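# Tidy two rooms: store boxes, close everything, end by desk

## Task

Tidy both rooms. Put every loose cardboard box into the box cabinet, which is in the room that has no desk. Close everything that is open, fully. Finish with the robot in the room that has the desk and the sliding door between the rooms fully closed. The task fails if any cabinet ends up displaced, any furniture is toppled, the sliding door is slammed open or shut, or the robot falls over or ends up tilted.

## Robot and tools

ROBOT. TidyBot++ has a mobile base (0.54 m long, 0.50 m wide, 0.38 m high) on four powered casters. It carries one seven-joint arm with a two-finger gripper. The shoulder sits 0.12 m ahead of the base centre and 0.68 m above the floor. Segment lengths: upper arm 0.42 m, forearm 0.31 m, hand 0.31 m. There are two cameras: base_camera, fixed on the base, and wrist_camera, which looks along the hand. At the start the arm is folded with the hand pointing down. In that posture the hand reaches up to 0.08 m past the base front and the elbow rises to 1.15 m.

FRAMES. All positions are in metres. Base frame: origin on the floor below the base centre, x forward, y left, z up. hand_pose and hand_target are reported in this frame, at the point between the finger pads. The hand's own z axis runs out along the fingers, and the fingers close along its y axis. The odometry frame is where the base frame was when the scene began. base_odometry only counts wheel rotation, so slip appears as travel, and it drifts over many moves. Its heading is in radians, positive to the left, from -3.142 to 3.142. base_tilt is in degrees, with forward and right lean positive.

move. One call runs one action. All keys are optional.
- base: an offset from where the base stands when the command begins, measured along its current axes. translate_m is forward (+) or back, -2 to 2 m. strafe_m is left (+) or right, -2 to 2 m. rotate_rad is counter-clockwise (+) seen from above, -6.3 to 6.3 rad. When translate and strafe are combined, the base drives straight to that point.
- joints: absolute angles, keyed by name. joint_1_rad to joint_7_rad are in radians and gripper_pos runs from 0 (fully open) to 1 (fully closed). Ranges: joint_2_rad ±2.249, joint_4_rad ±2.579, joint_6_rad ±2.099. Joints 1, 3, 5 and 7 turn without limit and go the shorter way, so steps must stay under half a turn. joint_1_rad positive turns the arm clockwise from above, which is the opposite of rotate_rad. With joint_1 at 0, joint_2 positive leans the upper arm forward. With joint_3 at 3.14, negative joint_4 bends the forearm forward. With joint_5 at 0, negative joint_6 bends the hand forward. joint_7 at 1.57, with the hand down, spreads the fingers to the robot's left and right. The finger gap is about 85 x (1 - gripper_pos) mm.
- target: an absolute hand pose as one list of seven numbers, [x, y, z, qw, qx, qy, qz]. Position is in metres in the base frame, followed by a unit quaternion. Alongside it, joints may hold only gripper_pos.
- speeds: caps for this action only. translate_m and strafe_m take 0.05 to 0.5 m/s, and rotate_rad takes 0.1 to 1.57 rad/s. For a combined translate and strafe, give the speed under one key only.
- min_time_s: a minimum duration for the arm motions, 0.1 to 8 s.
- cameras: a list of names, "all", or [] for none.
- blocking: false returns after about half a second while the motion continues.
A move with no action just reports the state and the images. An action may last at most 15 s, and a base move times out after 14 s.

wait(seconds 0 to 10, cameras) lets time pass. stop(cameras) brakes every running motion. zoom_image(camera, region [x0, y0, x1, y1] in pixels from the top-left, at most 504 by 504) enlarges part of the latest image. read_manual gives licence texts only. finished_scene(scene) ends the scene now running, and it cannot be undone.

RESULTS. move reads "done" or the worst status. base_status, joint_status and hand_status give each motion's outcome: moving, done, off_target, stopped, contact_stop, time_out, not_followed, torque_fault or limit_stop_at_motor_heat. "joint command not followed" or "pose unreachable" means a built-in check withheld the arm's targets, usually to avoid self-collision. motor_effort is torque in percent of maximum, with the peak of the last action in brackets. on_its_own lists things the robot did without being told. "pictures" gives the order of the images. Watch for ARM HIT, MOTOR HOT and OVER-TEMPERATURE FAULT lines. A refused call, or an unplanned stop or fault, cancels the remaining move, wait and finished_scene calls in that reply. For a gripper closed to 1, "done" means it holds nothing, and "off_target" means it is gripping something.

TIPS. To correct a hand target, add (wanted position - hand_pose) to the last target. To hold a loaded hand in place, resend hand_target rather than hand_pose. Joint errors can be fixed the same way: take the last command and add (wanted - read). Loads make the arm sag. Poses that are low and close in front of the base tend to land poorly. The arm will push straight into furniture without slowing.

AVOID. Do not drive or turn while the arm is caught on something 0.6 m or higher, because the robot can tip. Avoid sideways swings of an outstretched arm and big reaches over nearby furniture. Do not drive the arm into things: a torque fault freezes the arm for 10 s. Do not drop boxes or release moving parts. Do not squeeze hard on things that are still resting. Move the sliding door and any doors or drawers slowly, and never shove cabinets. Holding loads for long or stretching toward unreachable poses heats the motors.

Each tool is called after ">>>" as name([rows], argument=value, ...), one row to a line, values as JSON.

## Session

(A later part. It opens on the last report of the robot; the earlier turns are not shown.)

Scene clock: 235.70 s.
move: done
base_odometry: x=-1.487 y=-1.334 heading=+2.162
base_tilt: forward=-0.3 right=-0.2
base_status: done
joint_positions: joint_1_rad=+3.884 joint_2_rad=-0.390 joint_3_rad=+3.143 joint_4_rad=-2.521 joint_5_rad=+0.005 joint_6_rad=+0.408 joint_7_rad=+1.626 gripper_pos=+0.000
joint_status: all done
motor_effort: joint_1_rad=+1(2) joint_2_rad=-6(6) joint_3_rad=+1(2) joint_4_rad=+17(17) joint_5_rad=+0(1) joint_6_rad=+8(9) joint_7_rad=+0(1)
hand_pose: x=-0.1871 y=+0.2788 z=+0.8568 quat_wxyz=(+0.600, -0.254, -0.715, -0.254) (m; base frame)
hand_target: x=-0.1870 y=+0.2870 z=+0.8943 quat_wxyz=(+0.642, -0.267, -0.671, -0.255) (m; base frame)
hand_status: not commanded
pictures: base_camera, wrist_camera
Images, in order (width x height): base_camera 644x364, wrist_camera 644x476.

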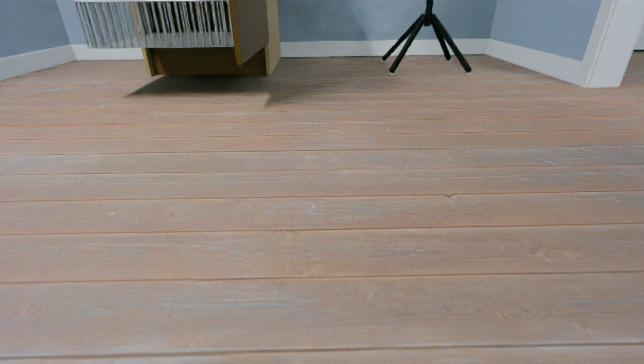

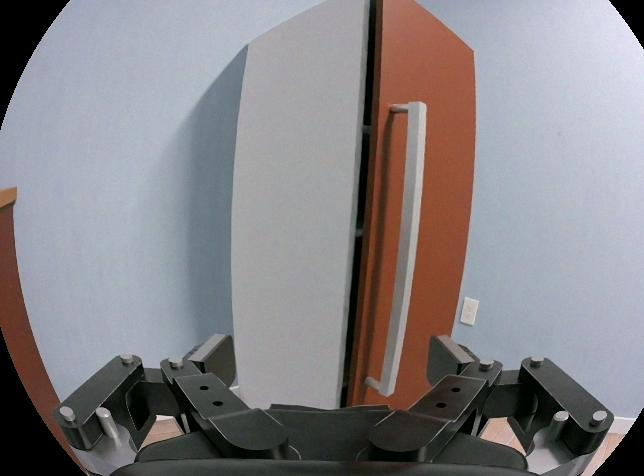

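>>> move(base={"translate_m": 0.15, "strafe_m": 0.8}, joints={"joint_1_rad": 3.14, "joint_6_rad": 0.3}, cameras=[])

>>> move(base={"rotate_rad": 3.128}, joints={"joint_1_rad": 0.0, "joint_6_rad": 0.3}, speeds={"rotate_rad": 1.2})

Scene clock: 243.57 s.
move: done
base_odometry: x=-2.235 y=-1.656 heading=+2.162
base_tilt: forward=-0.3 right=-0.3
base_status: done
joint_positions: joint_1_rad=+3.157 joint_2_rad=-0.390 joint_3_rad=+3.143 joint_4_rad=-2.521 joint_5_rad=+0.005 joint_6_rad=+0.389 joint_7_rad=+1.626 gripper_pos=+0.000
joint_status: all done
motor_effort: joint_1_rad=+1(2) joint_2_rad=-5(7) joint_3_rad=+1(2) joint_4_rad=+17(17) joint_5_rad=+0(1) joint_6_rad=+7(9) joint_7_rad=+0(1)
hand_pose: x=-0.2940 y=+0.0050 z=+0.8513 quat_wxyz=(+0.644, +0.017, -0.764, -0.024) (m; base frame)
hand_target: x=-0.2916 y=-0.0027 z=+0.8328 quat_wxyz=(+0.616, +0.001, -0.788, +0.001) (m; base frame)
hand_status: not commanded
pictures: none
No camera images: "cameras" was empty.

Scene clock: 247.50 s.
move: done
base_odometry: x=-2.235 y=-1.656 heading=-0.994
base_tilt: forward=-0.2 right=-0.2
base_status: done
joint_positions: joint_1_rad=+6.267 joint_2_rad=-0.390 joint_3_rad=+3.143 joint_4_rad=-2.521 joint_5_rad=+0.005 joint_6_rad=+0.389 joint_7_rad=+1.626 gripper_pos=+0.000
joint_status: all done
motor_effort: joint_1_rad=+1(3) joint_2_rad=-6(7) joint_3_rad=+1(2) joint_4_rad=+17(17) joint_5_rad=+0(1) joint_6_rad=+8(9) joint_7_rad=+0(1)
hand_pose: x=+0.5320 y=+0.0082 z=+0.8513 quat_wxyz=(-0.013, -0.764, -0.029, -0.644) (m; base frame)
hand_target: x=+0.5296 y=+0.0021 z=+0.8328 quat_wxyz=(+0.000, -0.788, +0.000, -0.616) (m; base frame)
hand_status: not commanded
pictures: base_camera, wrist_camera
Images, in order (width x height): base_camera 644x364, wrist_camera 644x476.

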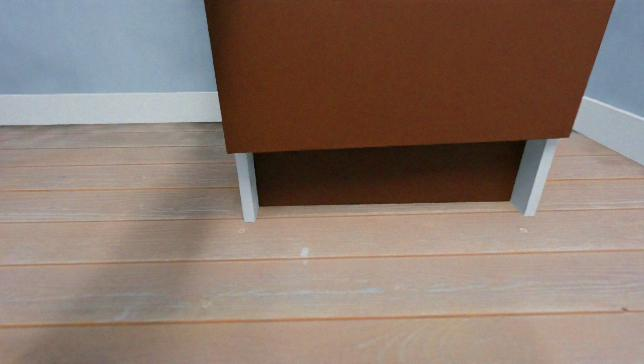

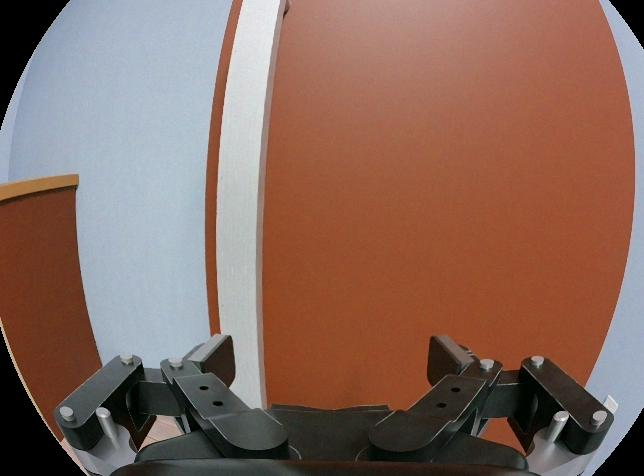

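>>> move(base={"translate_m": -0.12, "strafe_m": 0.05}, speeds={"translate_m": 0.2}, cameras=[])

>>> move(target=[0.55, 0.0, 0.95, 0.0, 0.7071, 0.0, 0.7071], min_time_s=2)

Scene clock: 252.07 s.
move: done
base_odometry: x=-2.258 y=-1.528 heading=-0.993
base_tilt: forward=-0.3 right=-0.2
base_status: done
joint_positions: joint_1_rad=+6.267 joint_2_rad=-0.390 joint_3_rad=+3.143 joint_4_rad=-2.521 joint_5_rad=+0.005 joint_6_rad=+0.389 joint_7_rad=+1.626 gripper_pos=+0.000
joint_status: not commanded
motor_effort: joint_1_rad=+1(1) joint_2_rad=-5(9) joint_3_rad=+1(2) joint_4_rad=+17(17) joint_5_rad=+0(1) joint_6_rad=+8(8) joint_7_rad=+0(1)
hand_pose: x=+0.5320 y=+0.0080 z=+0.8510 quat_wxyz=(-0.014, -0.764, -0.029, -0.644) (m; base frame)
hand_target: x=+0.5296 y=+0.0021 z=+0.8328 quat_wxyz=(+0.000, -0.788, +0.000, -0.616) (m; base frame)
hand_status: not commanded
pictures: none
No camera images: "cameras" was empty.

Scene clock: 254.37 s.
move: done
base_odometry: x=-2.258 y=-1.528 heading=-0.993
base_tilt: forward=-0.3 right=-0.2
base_status: not commanded
joint_positions: joint_1_rad=+6.267 joint_2_rad=-0.398 joint_3_rad=+3.143 joint_4_rad=-2.399 joint_5_rad=+0.005 joint_6_rad=+0.389 joint_7_rad=+1.626 gripper_pos=+0.000
joint_status: not commanded
motor_effort: joint_1_rad=+1(1) joint_2_rad=-6(7) joint_3_rad=+1(1) joint_4_rad=+17(18) joint_5_rad=+0(1) joint_6_rad=+8(8) joint_7_rad=+0(2)
hand_pose: x=+0.5525 y=+0.0083 z=+0.9260 quat_wxyz=(-0.015, -0.721, -0.027, -0.692) (m; base frame)
hand_target: x=+0.5500 y=+0.0000 z=+0.9500 quat_wxyz=(+0.000, -0.707, +0.000, -0.707) (m; base frame)
hand_status: done (0.026 m and 4.2 deg from the pose sent, 0.101 m and 10.4 deg at the start)
pictures: base_camera, wrist_camera
Images, in order (width x height): base_camera 644x364, wrist_camera 644x476.

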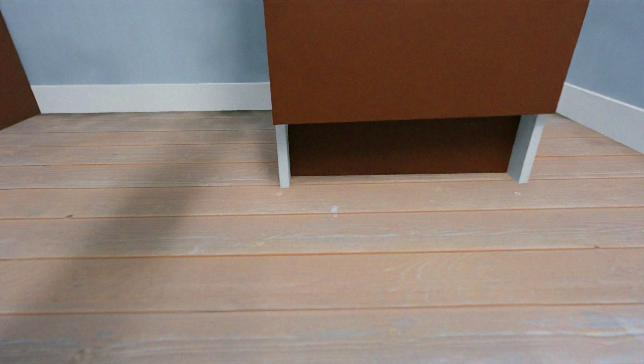

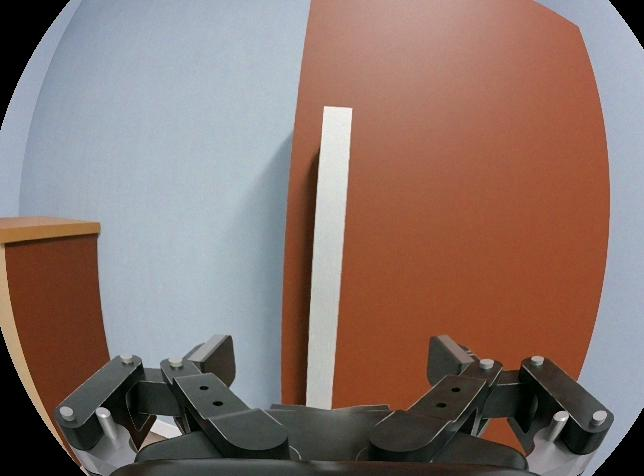

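>>> move(target=[0.64, 0.008, 0.95, 0.0, -0.6756, 0.0, -0.7373], min_time_s=2, cameras=["wrist_camera"])

Scene clock: 257.63 s.
move: done
base_odometry: x=-2.258 y=-1.528 heading=-0.993
base_tilt: forward=-0.3 right=-0.2
base_status: not commanded
joint_positions: joint_1_rad=+6.267 joint_2_rad=-0.136 joint_3_rad=+3.132 joint_4_rad=-2.313 joint_5_rad=-0.001 joint_6_rad=+0.592 joint_7_rad=+1.626 gripper_pos=+0.000
joint_status: not commanded
motor_effort: joint_1_rad=+1(1) joint_2_rad=-13(15) joint_3_rad=+1(1) joint_4_rad=+16(18) joint_5_rad=+0(0) joint_6_rad=+8(8) joint_7_rad=+0(1)
hand_pose: x=+0.6312 y=+0.0146 z=+0.9151 quat_wxyz=(-0.011, -0.712, -0.029, -0.702) (m; base frame)
hand_target: x=+0.6400 y=+0.0080 z=+0.9500 quat_wxyz=(+0.000, -0.676, +0.000, -0.737) (m; base frame)
hand_status: done (0.037 m and 6.8 deg from the pose sent, 0.091 m and 8.1 deg at the start)
pictures: wrist_camera
Images, in order (width x height): wrist_camera 644x476.

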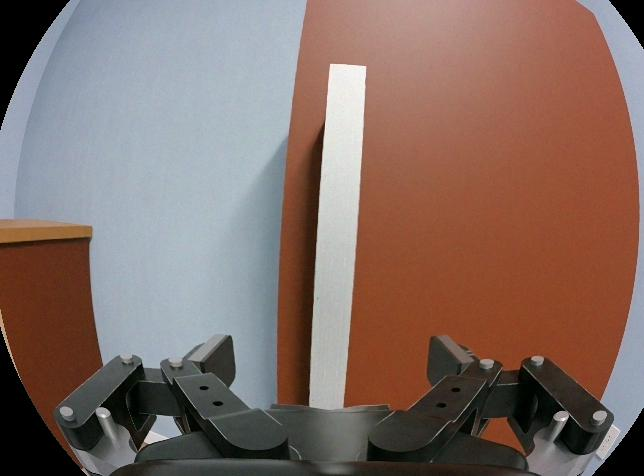

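>>> move(target=[0.715, 0.004, 0.95, 0.0, -0.6756, 0.0, -0.7373], min_time_s=2, cameras=["wrist_camera"])

>>> move(joints={"gripper_pos": 0.55}, cameras=["wrist_camera"])

Scene clock: 261.40 s.
move: done
base_odometry: x=-2.258 y=-1.528 heading=-0.993
base_tilt: forward=-0.2 right=-0.3
base_status: not commanded
joint_positions: joint_1_rad=+6.267 joint_2_rad=+0.040 joint_3_rad=+3.138 joint_4_rad=-2.139 joint_5_rad=-0.001 joint_6_rad=+0.600 joint_7_rad=+1.626 gripper_pos=+0.000
joint_status: not commanded
motor_effort: joint_1_rad=+1(1) joint_2_rad=-20(20) joint_3_rad=+1(1) joint_4_rad=+16(17) joint_5_rad=+0(1) joint_6_rad=+7(8) joint_7_rad=+0(1)
hand_pose: x=+0.7048 y=+0.0125 z=+0.9202 quat_wxyz=(-0.012, -0.709, -0.026, -0.704) (m; base frame)
hand_target: x=+0.7150 y=+0.0040 z=+0.9500 quat_wxyz=(+0.000, -0.676, +0.000, -0.737) (m; base frame)
hand_status: done (0.033 m and 6.3 deg from the pose sent, 0.091 m and 6.8 deg at the start)
pictures: wrist_camera
Images, in order (width x height): wrist_camera 644x476.

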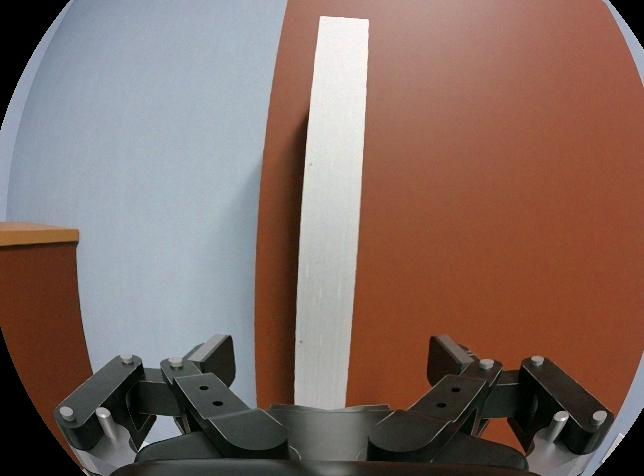

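Scene clock: 262.23 s.
move: done
base_odometry: x=-2.258 y=-1.528 heading=-0.993
base_tilt: forward=-0.2 right=-0.3
base_status: not commanded
joint_positions: joint_1_rad=+6.267 joint_2_rad=+0.040 joint_3_rad=+3.138 joint_4_rad=-2.139 joint_5_rad=-0.001 joint_6_rad=+0.600 joint_7_rad=+1.626 gripper_pos=+0.550
joint_status: all done
motor_effort: joint_1_rad=+1(1) joint_2_rad=-20(20) joint_3_rad=+1(1) joint_4_rad=+16(16) joint_5_rad=+0(0) joint_6_rad=+8(8) joint_7_rad=+0(1)
hand_pose: x=+0.7048 y=+0.0125 z=+0.9203 quat_wxyz=(-0.012, -0.709, -0.026, -0.704) (m; base frame)
hand_target: x=+0.7150 y=+0.0040 z=+0.9500 quat_wxyz=(+0.000, -0.676, +0.000, -0.737) (m; base frame)
hand_status: not commanded
pictures: wrist_camera
Images, in order (width x height): wrist_camera 644x476.

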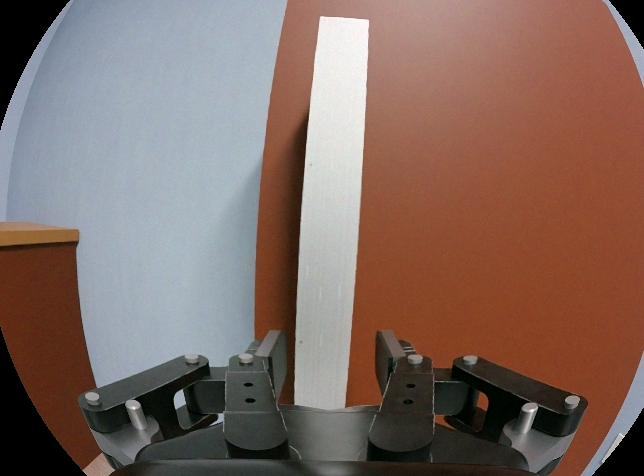

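>>> move(target=[0.732, 0.002, 0.95, 0.0, -0.6756, 0.0, -0.7373], min_time_s=1.5, cameras=[])

>>> move(joints={"gripper_pos": 0.82}, cameras=["wrist_camera"])

Scene clock: 265.47 s.
move: done
base_odometry: x=-2.258 y=-1.528 heading=-0.993
base_tilt: forward=-0.2 right=-0.3
base_status: not commanded
joint_positions: joint_1_rad=+6.267 joint_2_rad=+0.075 joint_3_rad=+3.139 joint_4_rad=-2.097 joint_5_rad=-0.001 joint_6_rad=+0.600 joint_7_rad=+1.626 gripper_pos=+0.550
joint_status: not commanded
motor_effort: joint_1_rad=+1(1) joint_2_rad=-20(21) joint_3_rad=+1(1) joint_4_rad=+16(17) joint_5_rad=+0(1) joint_6_rad=+8(9) joint_7_rad=+0(1)
hand_pose: x=+0.7208 y=+0.0119 z=+0.9235 quat_wxyz=(-0.013, -0.707, -0.025, -0.707) (m; base frame)
hand_target: x=+0.7320 y=+0.0020 z=+0.9500 quat_wxyz=(+0.000, -0.676, +0.000, -0.737) (m; base frame)
hand_status: done (0.030 m and 6.0 deg from the pose sent, 0.042 m and 6.3 deg at the start)
pictures: none
No camera images: "cameras" was empty.

Scene clock: 266.17 s.
move: off_target
base_odometry: x=-2.258 y=-1.528 heading=-0.993
base_tilt: forward=-0.2 right=-0.3
base_status: not commanded
joint_positions: joint_1_rad=+6.260 joint_2_rad=+0.076 joint_3_rad=+3.138 joint_4_rad=-2.097 joint_5_rad=-0.001 joint_6_rad=+0.601 joint_7_rad=+1.610 gripper_pos=+0.757
joint_status: gripper_pos off_target (ended at +0.757, target +0.820)
motor_effort: joint_1_rad=+2(7) joint_2_rad=-20(21) joint_3_rad=+2(6) joint_4_rad=+16(19) joint_5_rad=+0(4) joint_6_rad=+8(10) joint_7_rad=+2(3)
hand_pose: x=+0.7210 y=+0.0173 z=+0.9232 quat_wxyz=(-0.004, -0.707, -0.023, -0.707) (m; base frame)
hand_target: x=+0.7320 y=+0.0020 z=+0.9500 quat_wxyz=(+0.000, -0.676, +0.000, -0.737) (m; base frame)
hand_status: not commanded
pictures: wrist_camera
Images, in order (width x height): wrist_camera 644x476.

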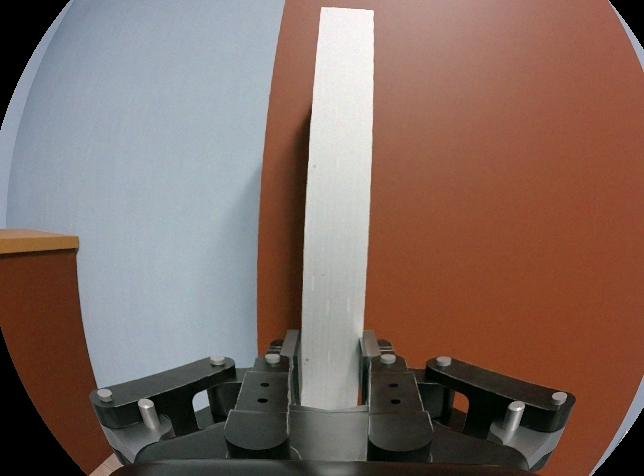

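>>> move(base={"translate_m": -0.1, "strafe_m": -0.085, "rotate_rad": 0.1}, speeds={"translate_m": 0.1, "rotate_rad": 0.1})

Scene clock: 270.33 s.
move: done
base_odometry: x=-2.384 y=-1.491 heading=-0.892
base_tilt: forward=-0.2 right=-0.2
base_status: done
joint_positions: joint_1_rad=+6.274 joint_2_rad=+0.092 joint_3_rad=+3.155 joint_4_rad=-2.080 joint_5_rad=-0.001 joint_6_rad=+0.602 joint_7_rad=+1.607 gripper_pos=+0.757
joint_status: not commanded
motor_effort: joint_1_rad=+2(4) joint_2_rad=-23(25) joint_3_rad=+2(4) joint_4_rad=+15(19) joint_5_rad=+0(4) joint_6_rad=+8(10) joint_7_rad=+3(3)
hand_pose: x=+0.7282 y=-0.0012 z=+0.9232 quat_wxyz=(-0.015, -0.707, -0.011, -0.707) (m; base frame)
hand_target: x=+0.7320 y=+0.0020 z=+0.9500 quat_wxyz=(+0.000, -0.676, +0.000, -0.737) (m; base frame)
hand_status: not commanded
pictures: base_camera, wrist_camera
Images, in order (width x height): base_camera 644x364, wrist_camera 644x476.

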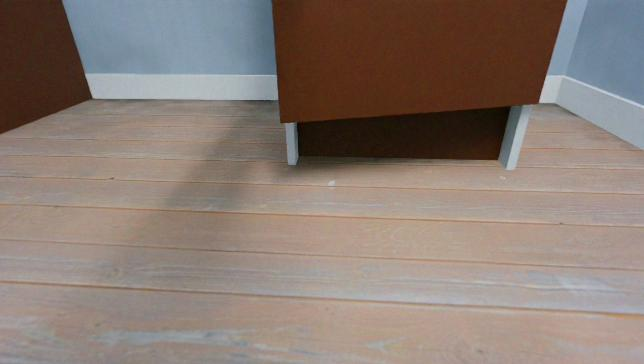

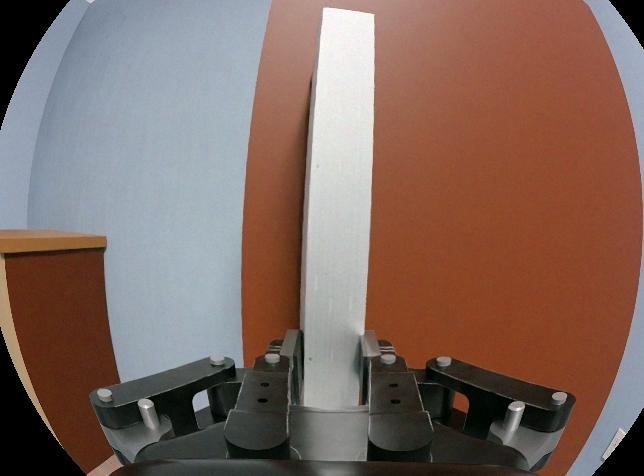

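>>> move(base={"translate_m": -0.13, "strafe_m": -0.135, "rotate_rad": 0.15}, speeds={"translate_m": 0.12, "rotate_rad": 0.1})

Scene clock: 274.47 s.
move: done
base_odometry: x=-2.571 y=-1.474 heading=-0.741
base_tilt: forward=-0.2 right=-0.2
base_status: done
joint_positions: joint_1_rad=+6.309 joint_2_rad=+0.101 joint_3_rad=+3.189 joint_4_rad=-2.072 joint_5_rad=-0.002 joint_6_rad=+0.604 joint_7_rad=+1.607 gripper_pos=+0.757
joint_status: not commanded
motor_effort: joint_1_rad=-5(10) joint_2_rad=-24(26) joint_3_rad=-4(8) joint_4_rad=+14(17) joint_5_rad=+4(7) joint_6_rad=+8(10) joint_7_rad=+3(4)
hand_pose: x=+0.7309 y=-0.0423 z=+0.9233 quat_wxyz=(-0.040, -0.706, +0.012, -0.707) (m; base frame)
hand_target: x=+0.7320 y=+0.0020 z=+0.9500 quat_wxyz=(+0.000, -0.676, +0.000, -0.737) (m; base frame)
hand_status: not commanded
pictures: base_camera, wrist_camera
Images, in order (width x height): base_camera 644x364, wrist_camera 644x476.

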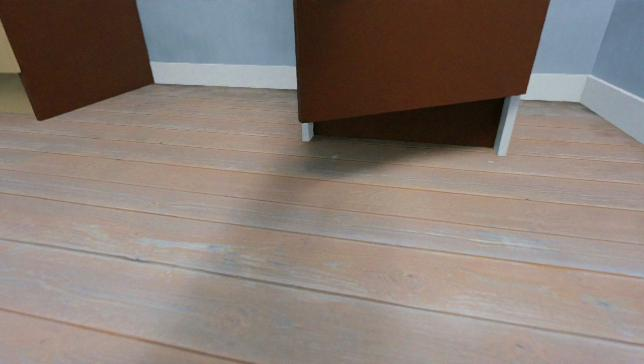

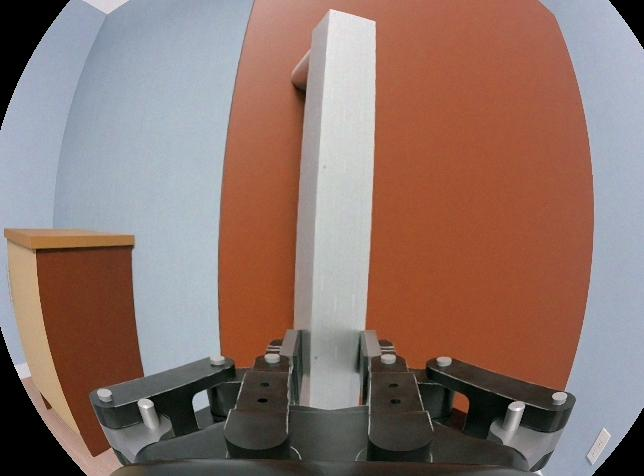

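>>> move(base={"translate_m": -0.12, "strafe_m": -0.21, "rotate_rad": 0.25}, speeds={"translate_m": 0.1, "rotate_rad": 0.1})

Scene clock: 282.33 s.
move: time_out
base_odometry: x=-2.766 y=-1.537 heading=-0.528
base_tilt: forward=-0.2 right=-0.2
base_status: translate_m time_out (by the wheels' count: -0.102 of -0.120); strafe_m time_out (by the wheels' count: -0.178 of -0.210); rotate_rad time_out (by the wheels' count: +0.214 of +0.250)
joint_positions: joint_1_rad=+6.264 joint_2_rad=+0.097 joint_3_rad=+3.150 joint_4_rad=-2.079 joint_5_rad=+0.008 joint_6_rad=+0.607 joint_7_rad=+1.607 gripper_pos=+0.820
joint_status: not commanded
on_its_own: gripper_pos moved +0.063 to your old target +0.820
motor_effort: joint_1_rad=+1(11) joint_2_rad=-22(27) joint_3_rad=+1(10) joint_4_rad=+16(20) joint_5_rad=+0(8) joint_6_rad=+8(10) joint_7_rad=-1(3)
hand_pose: x=+0.7296 y=+0.0099 z=+0.9224 quat_wxyz=(-0.010, -0.706, -0.021, -0.708) (m; base frame)
hand_target: x=+0.7320 y=+0.0020 z=+0.9500 quat_wxyz=(+0.000, -0.676, +0.000, -0.737) (m; base frame)
hand_status: not commanded
pictures: base_camera, wrist_camera
Images, in order (width x height): base_camera 644x364, wrist_camera 644x476.

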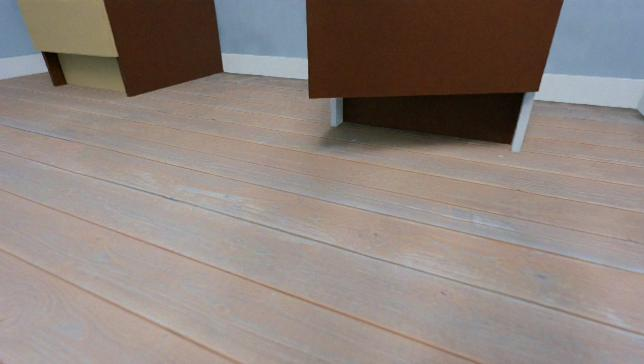

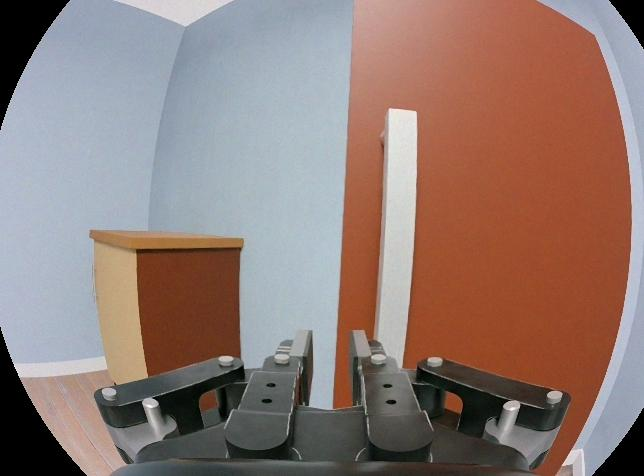

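>>> move(joints={"joint_1_rad": 6.283, "joint_2_rad": -0.391, "joint_3_rad": 3.14, "joint_4_rad": -2.506, "joint_5_rad": 0.0, "joint_6_rad": 0.4, "joint_7_rad": 1.57, "gripper_pos": 0.0}, min_time_s=2, cameras=[])

>>> move(base={"translate_m": 0.4, "strafe_m": 0.75, "rotate_rad": -0.75})

Scene clock: 288.87 s.
move: done
base_odometry: x=-2.766 y=-1.537 heading=-0.528
base_tilt: forward=-0.2 right=-0.3
base_status: not commanded
joint_positions: joint_1_rad=+6.265 joint_2_rad=-0.371 joint_3_rad=+3.150 joint_4_rad=-2.496 joint_5_rad=+0.008 joint_6_rad=+0.492 joint_7_rad=+1.607 gripper_pos=+0.000
joint_status: all done
motor_effort: joint_1_rad=+1(2) joint_2_rad=-5(23) joint_3_rad=+1(2) joint_4_rad=+17(18) joint_5_rad=+0(1) joint_6_rad=+7(9) joint_7_rad=+0(1)
hand_pose: x=+0.5443 y=+0.0065 z=+0.8891 quat_wxyz=(-0.009, -0.729, -0.020, -0.685) (m; base frame)
hand_target: x=+0.5356 y=+0.0021 z=+0.8633 quat_wxyz=(+0.001, -0.756, -0.001, -0.654) (m; base frame)
hand_status: not commanded
pictures: none
No camera images: "cameras" was empty.

Scene clock: 292.07 s.
move: done
base_odometry: x=-2.043 y=-1.090 heading=-1.278
base_tilt: forward=-0.3 right=-0.3
base_status: done
joint_positions: joint_1_rad=+6.271 joint_2_rad=-0.375 joint_3_rad=+3.143 joint_4_rad=-2.497 joint_5_rad=+0.008 joint_6_rad=+0.490 joint_7_rad=+1.607 gripper_pos=+0.000
joint_status: not commanded
motor_effort: joint_1_rad=+1(2) joint_2_rad=-6(8) joint_3_rad=+1(2) joint_4_rad=+17(17) joint_5_rad=+0(1) joint_6_rad=+8(9) joint_7_rad=+0(1)
hand_pose: x=+0.5436 y=+0.0071 z=+0.8898 quat_wxyz=(-0.010, -0.728, -0.021, -0.685) (m; base frame)
hand_target: x=+0.5356 y=+0.0021 z=+0.8633 quat_wxyz=(+0.001, -0.756, -0.001, -0.654) (m; base frame)
hand_status: not commanded
pictures: base_camera, wrist_camera
Images, in order (width x height): base_camera 644x364, wrist_camera 644x476.

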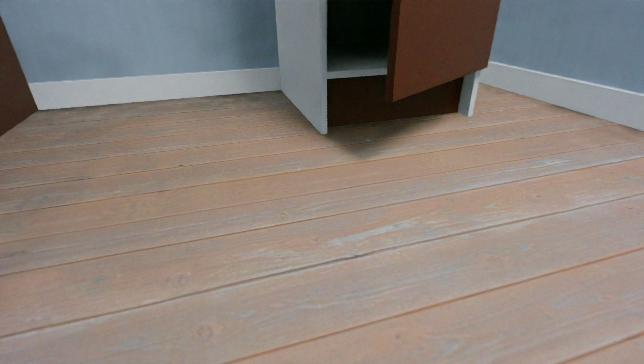

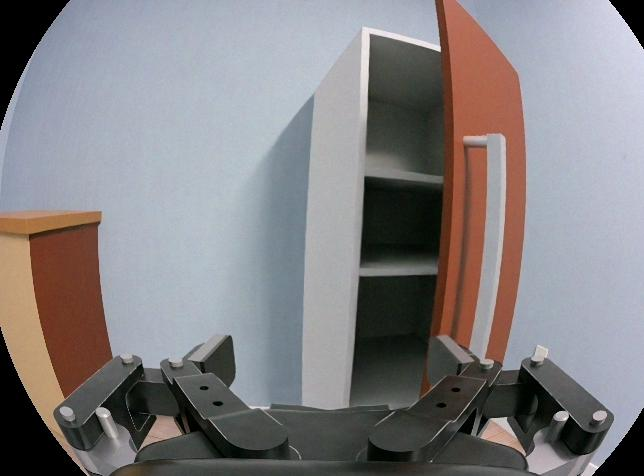

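>>> zoom_image(camera="wrist_camera", region=[300, 20, 530, 410])

Scaled by 1.292.

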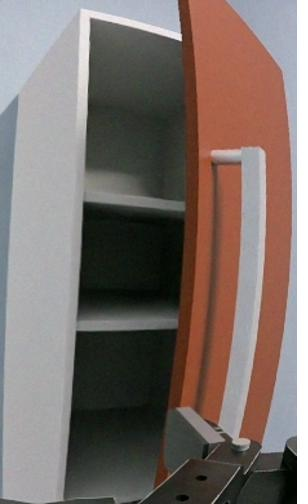

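>>> move(base={"translate_m": 0.42, "strafe_m": 0.5, "rotate_rad": -0.6}, joints={"joint_6_rad": 0.2}, min_time_s=1.5, cameras=["wrist_camera"])

>>> zoom_image(camera="wrist_camera", region=[200, 0, 600, 400])

Scene clock: 298.20 s.
move: done
base_odometry: x=-1.443 y=-1.348 heading=-1.879
base_tilt: forward=-0.2 right=-0.3
base_status: done
joint_positions: joint_1_rad=+6.274 joint_2_rad=-0.376 joint_3_rad=+3.140 joint_4_rad=-2.497 joint_5_rad=+0.008 joint_6_rad=+0.291 joint_7_rad=+1.607 gripper_pos=+0.000
joint_status: all done
motor_effort: joint_1_rad=+1(2) joint_2_rad=-6(7) joint_3_rad=+1(2) joint_4_rad=+17(17) joint_5_rad=+0(1) joint_6_rad=+8(8) joint_7_rad=+0(1)
hand_pose: x=+0.5334 y=+0.0066 z=+0.8293 quat_wxyz=(-0.010, -0.792, -0.023, -0.610) (m; base frame)
hand_target: x=+0.5206 y=+0.0021 z=+0.8030 quat_wxyz=(+0.000, -0.818, -0.001, -0.576) (m; base frame)
hand_status: not commanded
pictures: wrist_camera
Images, in order (width x height): wrist_camera 644x476.

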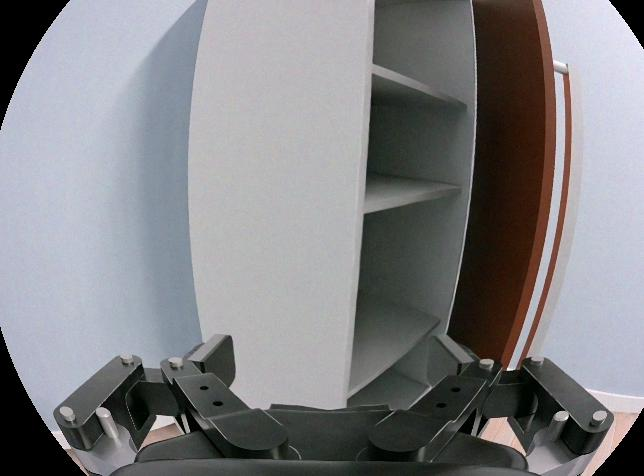

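Scaled by 1.260.

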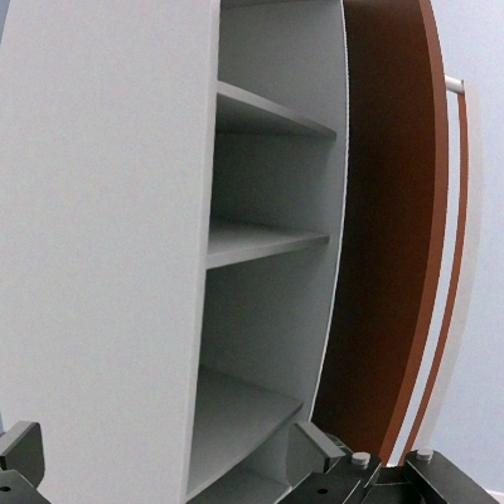

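>>> move(base={"translate_m": 0.22, "strafe_m": -1.0}, joints={"joint_1_rad": 6.283, "joint_6_rad": -0.8}, cameras=[])

>>> move(base={"rotate_rad": 0.886}, joints={"gripper_pos": 1.0}, cameras=[])

>>> move(target=[0.62, 0.0, 0.95, 0.0, 0.7071, 0.0, 0.7071], min_time_s=3)

Scene clock: 305.20 s.
move: done
base_odometry: x=-2.462 y=-1.254 heading=-1.879
base_tilt: forward=-0.3 right=-0.2
base_status: done
joint_positions: joint_1_rad=+6.274 joint_2_rad=-0.378 joint_3_rad=+3.140 joint_4_rad=-2.505 joint_5_rad=+0.008 joint_6_rad=-0.722 joint_7_rad=+1.607 gripper_pos=+0.000
joint_status: all done
motor_effort: joint_1_rad=+1(2) joint_2_rad=-3(7) joint_3_rad=+1(2) joint_4_rad=+14(17) joint_5_rad=+0(1) joint_6_rad=+2(8) joint_7_rad=+0(1)
hand_pose: x=+0.3207 y=+0.0018 z=+0.6090 quat_wxyz=(-0.005, -0.989, -0.026, -0.146) (m; base frame)
hand_target: x=+0.2975 y=+0.0016 z=+0.6047 quat_wxyz=(+0.000, -0.994, +0.000, -0.113) (m; base frame)
hand_status: not commanded
pictures: none
No camera images: "cameras" was empty.

Scene clock: 307.00 s.
move: done
base_odometry: x=-2.462 y=-1.254 heading=-0.994
base_tilt: forward=-0.2 right=-0.3
base_status: done
joint_positions: joint_1_rad=+6.274 joint_2_rad=-0.378 joint_3_rad=+3.140 joint_4_rad=-2.505 joint_5_rad=+0.008 joint_6_rad=-0.722 joint_7_rad=+1.607 gripper_pos=+0.999
joint_status: all done
motor_effort: joint_1_rad=+1(1) joint_2_rad=-2(5) joint_3_rad=+1(2) joint_4_rad=+14(14) joint_5_rad=+0(1) joint_6_rad=+1(2) joint_7_rad=+0(1)
hand_pose: x=+0.3205 y=+0.0018 z=+0.6090 quat_wxyz=(-0.005, -0.989, -0.026, -0.146) (m; base frame)
hand_target: x=+0.2975 y=+0.0016 z=+0.6047 quat_wxyz=(+0.000, -0.994, +0.000, -0.113) (m; base frame)
hand_status: not commanded
pictures: none
No camera images: "cameras" was empty.

Scene clock: 310.63 s.
move: done
base_odometry: x=-2.462 y=-1.254 heading=-0.994
base_tilt: forward=-0.2 right=-0.2
base_status: not commanded
joint_positions: joint_1_rad=+6.274 joint_2_rad=-0.240 joint_3_rad=+3.140 joint_4_rad=-2.284 joint_5_rad=+0.008 joint_6_rad=+0.378 joint_7_rad=+1.607 gripper_pos=+0.999
joint_status: not commanded
motor_effort: joint_1_rad=+1(1) joint_2_rad=-11(11) joint_3_rad=+1(1) joint_4_rad=+17(18) joint_5_rad=+0(1) joint_6_rad=+8(8) joint_7_rad=+0(1)
hand_pose: x=+0.6085 y=+0.0077 z=+0.9177 quat_wxyz=(-0.010, -0.740, -0.022, -0.673) (m; base frame)
hand_target: x=+0.6200 y=+0.0000 z=+0.9500 quat_wxyz=(+0.000, -0.707, +0.000, -0.707) (m; base frame)
hand_status: done (0.035 m and 6.1 deg from the pose sent, 0.454 m and 73.3 deg at the start)
pictures: base_camera, wrist_camera
Images, in order (width x height): base_camera 644x364, wrist_camera 644x476.

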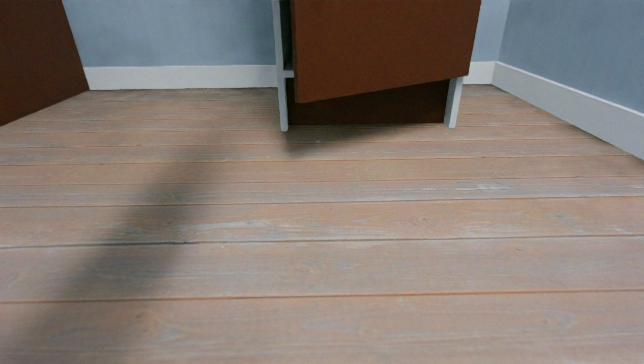

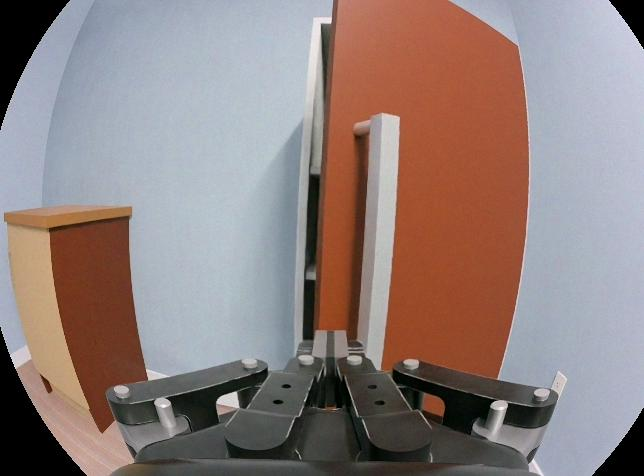

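>>> move(base={"rotate_rad": 0.024}, target=[0.62, -0.09, 0.95, 0.0, 0.7071, 0.0, 0.7071], min_time_s=1.5, cameras=[])

>>> move(base={"translate_m": 0.42}, speeds={"translate_m": 0.12})

Scene clock: 316.37 s.
move: done
base_odometry: x=-2.462 y=-1.254 heading=-0.970
base_tilt: forward=-0.2 right=-0.2
base_status: done
joint_positions: joint_1_rad=+5.850 joint_2_rad=-0.240 joint_3_rad=+3.842 joint_4_rad=-2.268 joint_5_rad=+0.493 joint_6_rad=+0.402 joint_7_rad=+1.315 gripper_pos=+0.999
joint_status: not commanded
motor_effort: joint_1_rad=+1(2) joint_2_rad=-8(11) joint_3_rad=-1(2) joint_4_rad=+16(17) joint_5_rad=-1(1) joint_6_rad=+8(8) joint_7_rad=+0(1)
hand_pose: x=+0.6161 y=-0.0997 z=+0.9026 quat_wxyz=(-0.022, -0.748, +0.008, -0.663) (m; base frame)
hand_target: x=+0.6200 y=-0.0900 z=+0.9500 quat_wxyz=(+0.000, -0.707, +0.000, -0.707) (m; base frame)
hand_status: done (0.048 m and 7.5 deg from the pose sent, 0.103 m and 6.1 deg at the start)
pictures: none
No camera images: "cameras" was empty.

Scene clock: 320.47 s.
move: done
base_odometry: x=-2.225 y=-1.601 heading=-0.969
base_tilt: forward=-0.2 right=-0.2
base_status: done
joint_positions: joint_1_rad=+5.845 joint_2_rad=-0.248 joint_3_rad=+3.847 joint_4_rad=-2.263 joint_5_rad=+0.495 joint_6_rad=+0.403 joint_7_rad=+1.315 gripper_pos=+0.999
joint_status: not commanded
motor_effort: joint_1_rad=+1(2) joint_2_rad=-8(10) joint_3_rad=-1(3) joint_4_rad=+17(21) joint_5_rad=+0(1) joint_6_rad=+7(9) joint_7_rad=+0(1)
hand_pose: x=+0.6156 y=-0.1008 z=+0.9083 quat_wxyz=(-0.021, -0.745, +0.008, -0.667) (m; base frame)
hand_target: x=+0.6200 y=-0.0900 z=+0.9500 quat_wxyz=(+0.000, -0.707, +0.000, -0.707) (m; base frame)
hand_status: not commanded
pictures: base_camera, wrist_camera
Images, in order (width x height): base_camera 644x364, wrist_camera 644x476.

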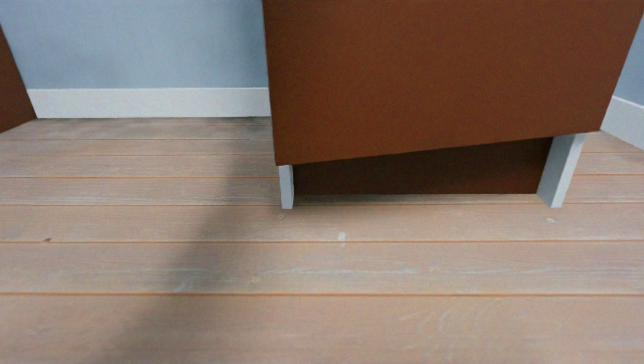

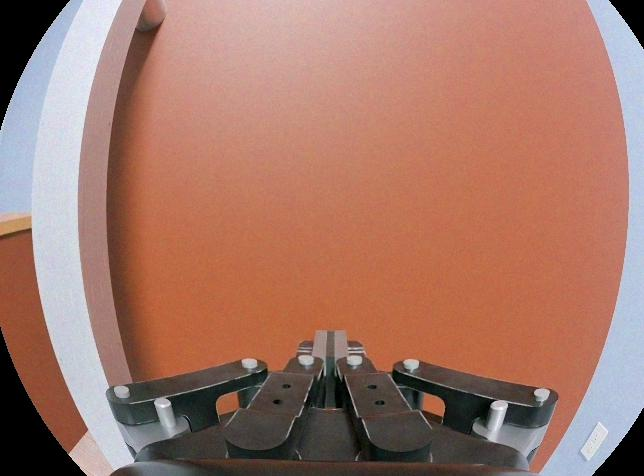

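>>> move(base={"translate_m": 0.1}, speeds={"translate_m": 0.08})

Scene clock: 322.80 s.
move: done
base_odometry: x=-2.168 y=-1.684 heading=-0.968
base_tilt: forward=-0.2 right=-0.2
base_status: done
joint_positions: joint_1_rad=+5.845 joint_2_rad=-0.252 joint_3_rad=+3.847 joint_4_rad=-2.261 joint_5_rad=+0.496 joint_6_rad=+0.404 joint_7_rad=+1.315 gripper_pos=+0.999
joint_status: not commanded
motor_effort: joint_1_rad=+0(2) joint_2_rad=-8(10) joint_3_rad=-1(2) joint_4_rad=+17(23) joint_5_rad=-1(1) joint_6_rad=+7(10) joint_7_rad=+0(1)
hand_pose: x=+0.6152 y=-0.1013 z=+0.9111 quat_wxyz=(-0.021, -0.743, +0.009, -0.669) (m; base frame)
hand_target: x=+0.6200 y=-0.0900 z=+0.9500 quat_wxyz=(+0.000, -0.707, +0.000, -0.707) (m; base frame)
hand_status: not commanded
pictures: base_camera, wrist_camera
Images, in order (width x height): base_camera 644x364, wrist_camera 644x476.

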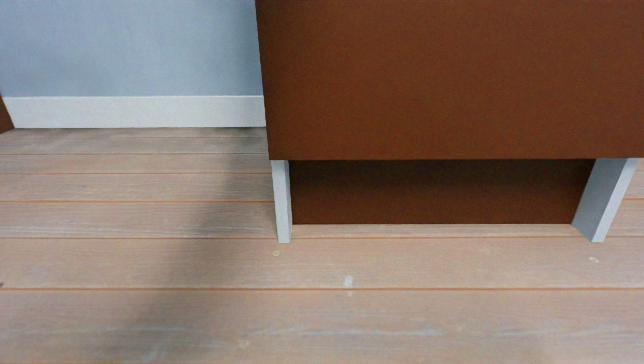

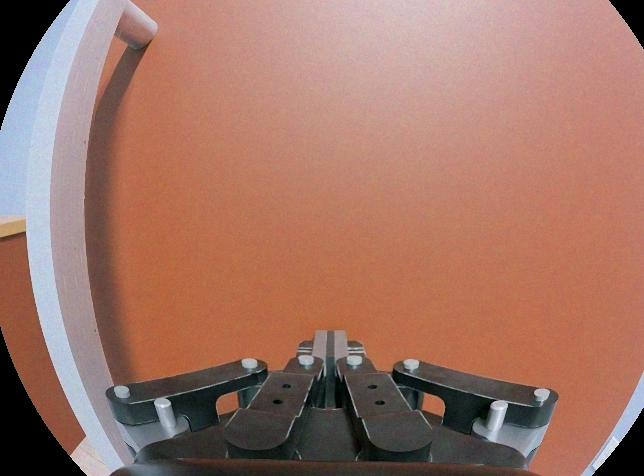

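>>> move(base={"translate_m": 0.03}, speeds={"translate_m": 0.05})

Scene clock: 324.30 s.
move: done
base_odometry: x=-2.152 y=-1.708 heading=-0.967
base_tilt: forward=-0.3 right=-0.3
base_status: done
joint_positions: joint_1_rad=+5.846 joint_2_rad=-0.326 joint_3_rad=+3.849 joint_4_rad=-2.313 joint_5_rad=+0.504 joint_6_rad=+0.404 joint_7_rad=+1.315 gripper_pos=+0.999
joint_status: not commanded
motor_effort: joint_1_rad=-3(4) joint_2_rad=+6(9) joint_3_rad=-3(4) joint_4_rad=+27(30) joint_5_rad=-2(2) joint_6_rad=+11(12) joint_7_rad=+0(1)
hand_pose: x=+0.5913 y=-0.1013 z=+0.9108 quat_wxyz=(-0.004, -0.737, +0.017, -0.675) (m; base frame)
hand_target: x=+0.6200 y=-0.0900 z=+0.9500 quat_wxyz=(+0.000, -0.707, +0.000, -0.707) (m; base frame)
hand_status: not commanded
pictures: base_camera, wrist_camera
Images, in order (width x height): base_camera 644x364, wrist_camera 644x476.

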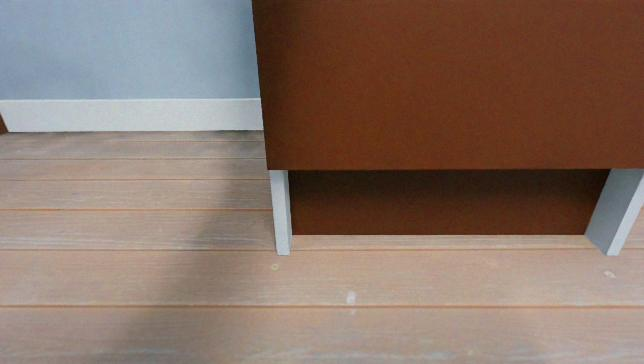

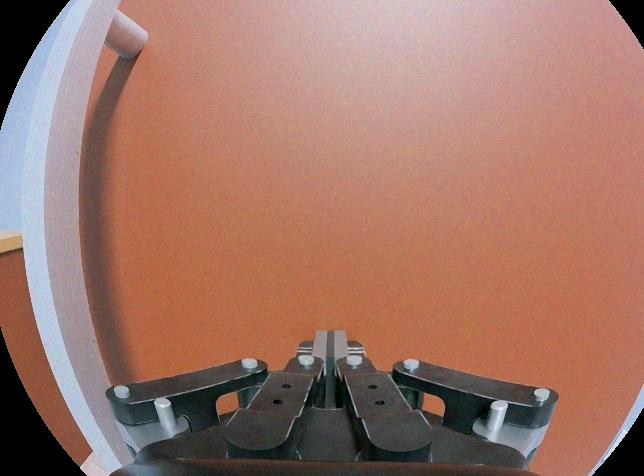

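>>> move(base={"translate_m": -0.3}, cameras=[])

>>> move(base={"strafe_m": 1.2}, joints={"gripper_pos": 0.0, "joint_1_rad": 6.283, "joint_2_rad": -0.391, "joint_3_rad": 3.14, "joint_4_rad": -2.506, "joint_5_rad": 0.0, "joint_6_rad": 0.2, "joint_7_rad": 1.57}, min_time_s=2)

Scene clock: 327.30 s.
move: done
base_odometry: x=-2.322 y=-1.461 heading=-0.966
base_tilt: forward=-0.2 right=-0.2
base_status: done
joint_positions: joint_1_rad=+5.837 joint_2_rad=-0.258 joint_3_rad=+3.851 joint_4_rad=-2.252 joint_5_rad=+0.504 joint_6_rad=+0.412 joint_7_rad=+1.315 gripper_pos=+0.999
joint_status: not commanded
motor_effort: joint_1_rad=+1(4) joint_2_rad=-8(11) joint_3_rad=-2(4) joint_4_rad=+17(26) joint_5_rad=-1(2) joint_6_rad=+8(11) joint_7_rad=-1(1)
hand_pose: x=+0.6161 y=-0.0995 z=+0.9209 quat_wxyz=(-0.020, -0.736, +0.004, -0.677) (m; base frame)
hand_target: x=+0.6200 y=-0.0900 z=+0.9500 quat_wxyz=(+0.000, -0.707, +0.000, -0.707) (m; base frame)
hand_status: not commanded
pictures: none
No camera images: "cameras" was empty.

Scene clock: 330.67 s.
move: done
base_odometry: x=-1.335 y=-0.778 heading=-0.966
base_tilt: forward=-0.2 right=-0.2
base_status: done
joint_positions: joint_1_rad=+6.266 joint_2_rad=-0.366 joint_3_rad=+3.148 joint_4_rad=-2.494 joint_5_rad=+0.045 joint_6_rad=+0.291 joint_7_rad=+1.511 gripper_pos=+0.000
joint_status: all done
motor_effort: joint_1_rad=+1(2) joint_2_rad=-7(10) joint_3_rad=+1(3) joint_4_rad=+16(18) joint_5_rad=+0(1) joint_6_rad=+8(9) joint_7_rad=+0(2)
hand_pose: x=+0.5356 y=+0.0096 z=+0.8264 quat_wxyz=(+0.015, -0.795, -0.001, -0.607) (m; base frame)
hand_target: x=+0.5206 y=+0.0021 z=+0.8030 quat_wxyz=(+0.000, -0.818, -0.001, -0.576) (m; base frame)
hand_status: not commanded
pictures: base_camera, wrist_camera
Images, in order (width x height): base_camera 644x364, wrist_camera 644x476.

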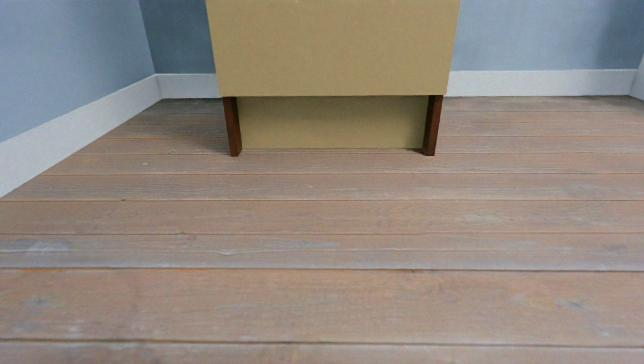

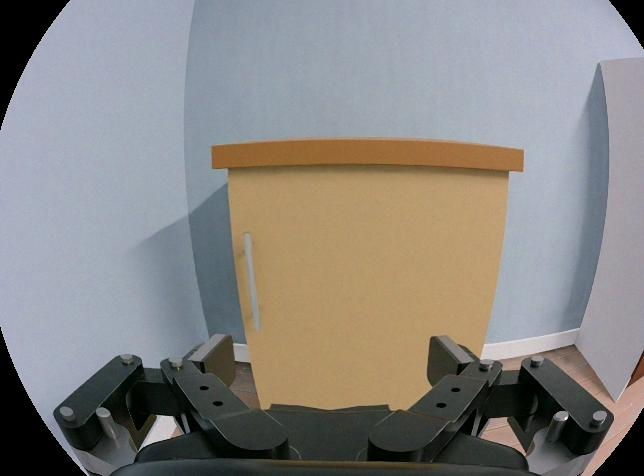

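>>> move(base={"strafe_m": 0.14, "translate_m": 0.12}, speeds={"strafe_m": 0.2}, cameras=[])

>>> move(target=[0.62, 0.0, 0.74, 0.0, 0.6756, 0.0, 0.7373], min_time_s=3)

Scene clock: 336.53 s.
move: done
base_odometry: x=-1.151 y=-0.797 heading=-0.966
base_tilt: forward=-0.2 right=-0.2
base_status: done
joint_positions: joint_1_rad=+6.267 joint_2_rad=-0.372 joint_3_rad=+3.148 joint_4_rad=-2.495 joint_5_rad=+0.044 joint_6_rad=+0.290 joint_7_rad=+1.511 gripper_pos=+0.000
joint_status: not commanded
motor_effort: joint_1_rad=+1(1) joint_2_rad=-6(7) joint_3_rad=+1(2) joint_4_rad=+16(17) joint_5_rad=+0(1) joint_6_rad=+7(8) joint_7_rad=+1(1)
hand_pose: x=+0.5344 y=+0.0092 z=+0.8284 quat_wxyz=(+0.014, -0.793, +0.000, -0.609) (m; base frame)
hand_target: x=+0.5206 y=+0.0021 z=+0.8030 quat_wxyz=(+0.000, -0.818, -0.001, -0.576) (m; base frame)
hand_status: not commanded
pictures: none
No camera images: "cameras" was empty.

Scene clock: 340.20 s.
move: off_target
base_odometry: x=-1.151 y=-0.797 heading=-0.966
base_tilt: forward=-0.2 right=-0.3
base_status: not commanded
joint_positions: joint_1_rad=+6.267 joint_2_rad=+0.604 joint_3_rad=+3.148 joint_4_rad=-2.575 joint_5_rad=+0.044 joint_6_rad=+1.745 joint_7_rad=+1.511 gripper_pos=+0.000
joint_status: not commanded
motor_effort: joint_1_rad=+1(1) joint_2_rad=-23(25) joint_3_rad=+0(1) joint_4_rad=+4(17) joint_5_rad=+0(1) joint_6_rad=+8(9) joint_7_rad=+0(1)
hand_pose: x=+0.6542 y=+0.0209 z=+0.7567 quat_wxyz=(+0.043, -0.657, +0.001, -0.753) (m; base frame)
hand_target: x=+0.6482 y=+0.0000 z=+0.7682 quat_wxyz=(+0.000, -0.636, -0.001, -0.772) (m; base frame)
hand_status: off_target (0.043 m and 5.6 deg from the pose sent, 0.123 m and 20.1 deg at the start; a joint's target at an end of its range on 91 of 91 steps)
pictures: base_camera, wrist_camera
Images, in order (width x height): base_camera 644x364, wrist_camera 644x476.

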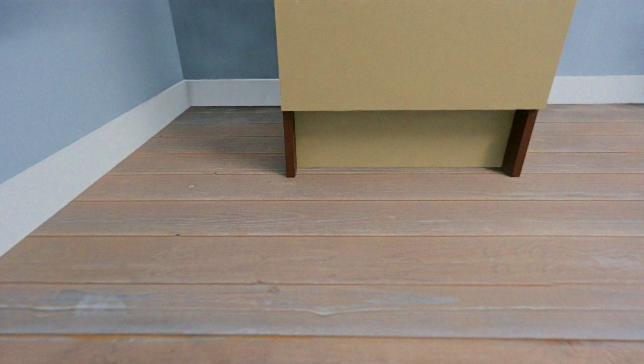

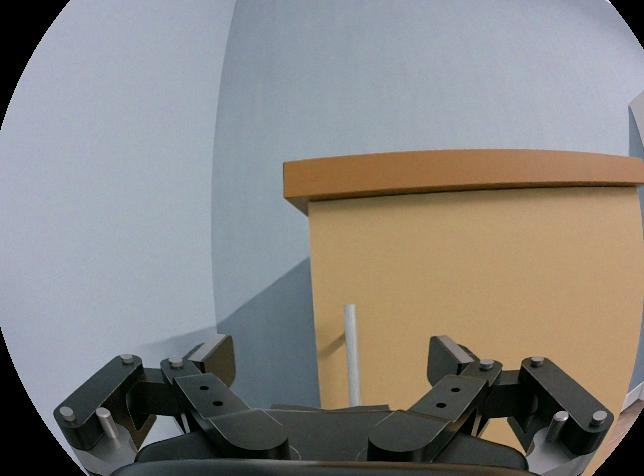

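>>> move(target=[0.72, 0.0, 0.715, 0.0, 0.6756, 0.0, 0.7373], min_time_s=2, cameras=["wrist_camera"])

Scene clock: 345.13 s.
move: done
base_odometry: x=-1.151 y=-0.797 heading=-0.966
base_tilt: forward=-0.2 right=-0.3
base_status: not commanded
joint_positions: joint_1_rad=+6.267 joint_2_rad=+0.676 joint_3_rad=+3.148 joint_4_rad=-2.397 joint_5_rad=+0.044 joint_6_rad=+1.692 joint_7_rad=+1.511 gripper_pos=+0.000
joint_status: not commanded
motor_effort: joint_1_rad=+1(1) joint_2_rad=-26(28) joint_3_rad=+0(1) joint_4_rad=+6(6) joint_5_rad=+0(1) joint_6_rad=+8(8) joint_7_rad=+0(1)
hand_pose: x=+0.7091 y=+0.0218 z=+0.7552 quat_wxyz=(+0.042, -0.637, -0.001, -0.770) (m; base frame)
hand_target: x=+0.7200 y=+0.0000 z=+0.7150 quat_wxyz=(+0.000, -0.676, +0.000, -0.737) (m; base frame)
hand_status: done (0.047 m and 7.5 deg from the pose sent, 0.081 m and 5.6 deg at the start)
pictures: wrist_camera
Images, in order (width x height): wrist_camera 644x476.

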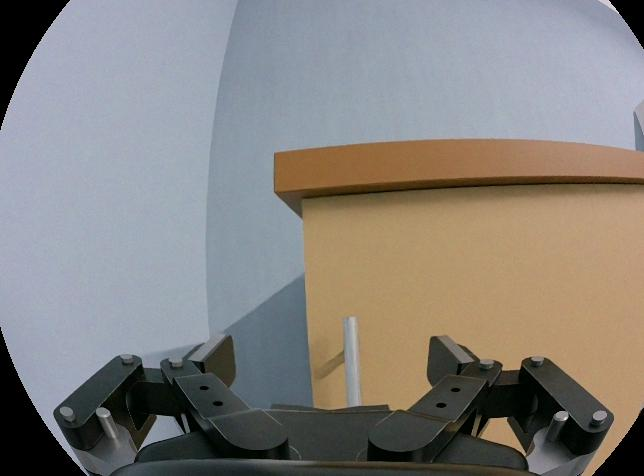

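>>> move(target=[0.74, -0.016, 0.68, 0.0, 0.7254, 0.0, 0.6883], min_time_s=2, cameras=["wrist_camera"])

Scene clock: 348.90 s.
move: done
base_odometry: x=-1.151 y=-0.797 heading=-0.966
base_tilt: forward=-0.2 right=-0.2
base_status: not commanded
joint_positions: joint_1_rad=+6.324 joint_2_rad=+0.676 joint_3_rad=+3.148 joint_4_rad=-2.335 joint_5_rad=+0.044 joint_6_rad=+1.469 joint_7_rad=+1.511 gripper_pos=+0.000
joint_status: not commanded
motor_effort: joint_1_rad=+1(1) joint_2_rad=-28(29) joint_3_rad=+0(1) joint_4_rad=+6(7) joint_5_rad=+0(1) joint_6_rad=+8(8) joint_7_rad=+0(1)
hand_pose: x=+0.7341 y=-0.0132 z=+0.7072 quat_wxyz=(+0.017, -0.697, +0.018, -0.717) (m; base frame)
hand_target: x=+0.7400 y=-0.0160 z=+0.6800 quat_wxyz=(+0.000, -0.725, +0.000, -0.688) (m; base frame)
hand_status: done (0.028 m and 5.5 deg from the pose sent, 0.090 m and 14.6 deg at the start)
pictures: wrist_camera
Images, in order (width x height): wrist_camera 644x476.

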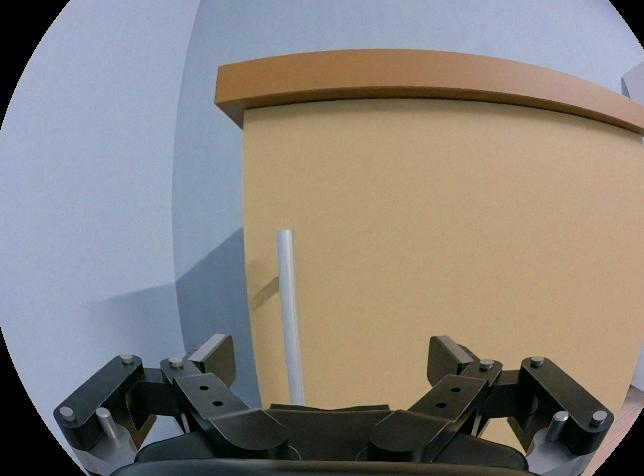

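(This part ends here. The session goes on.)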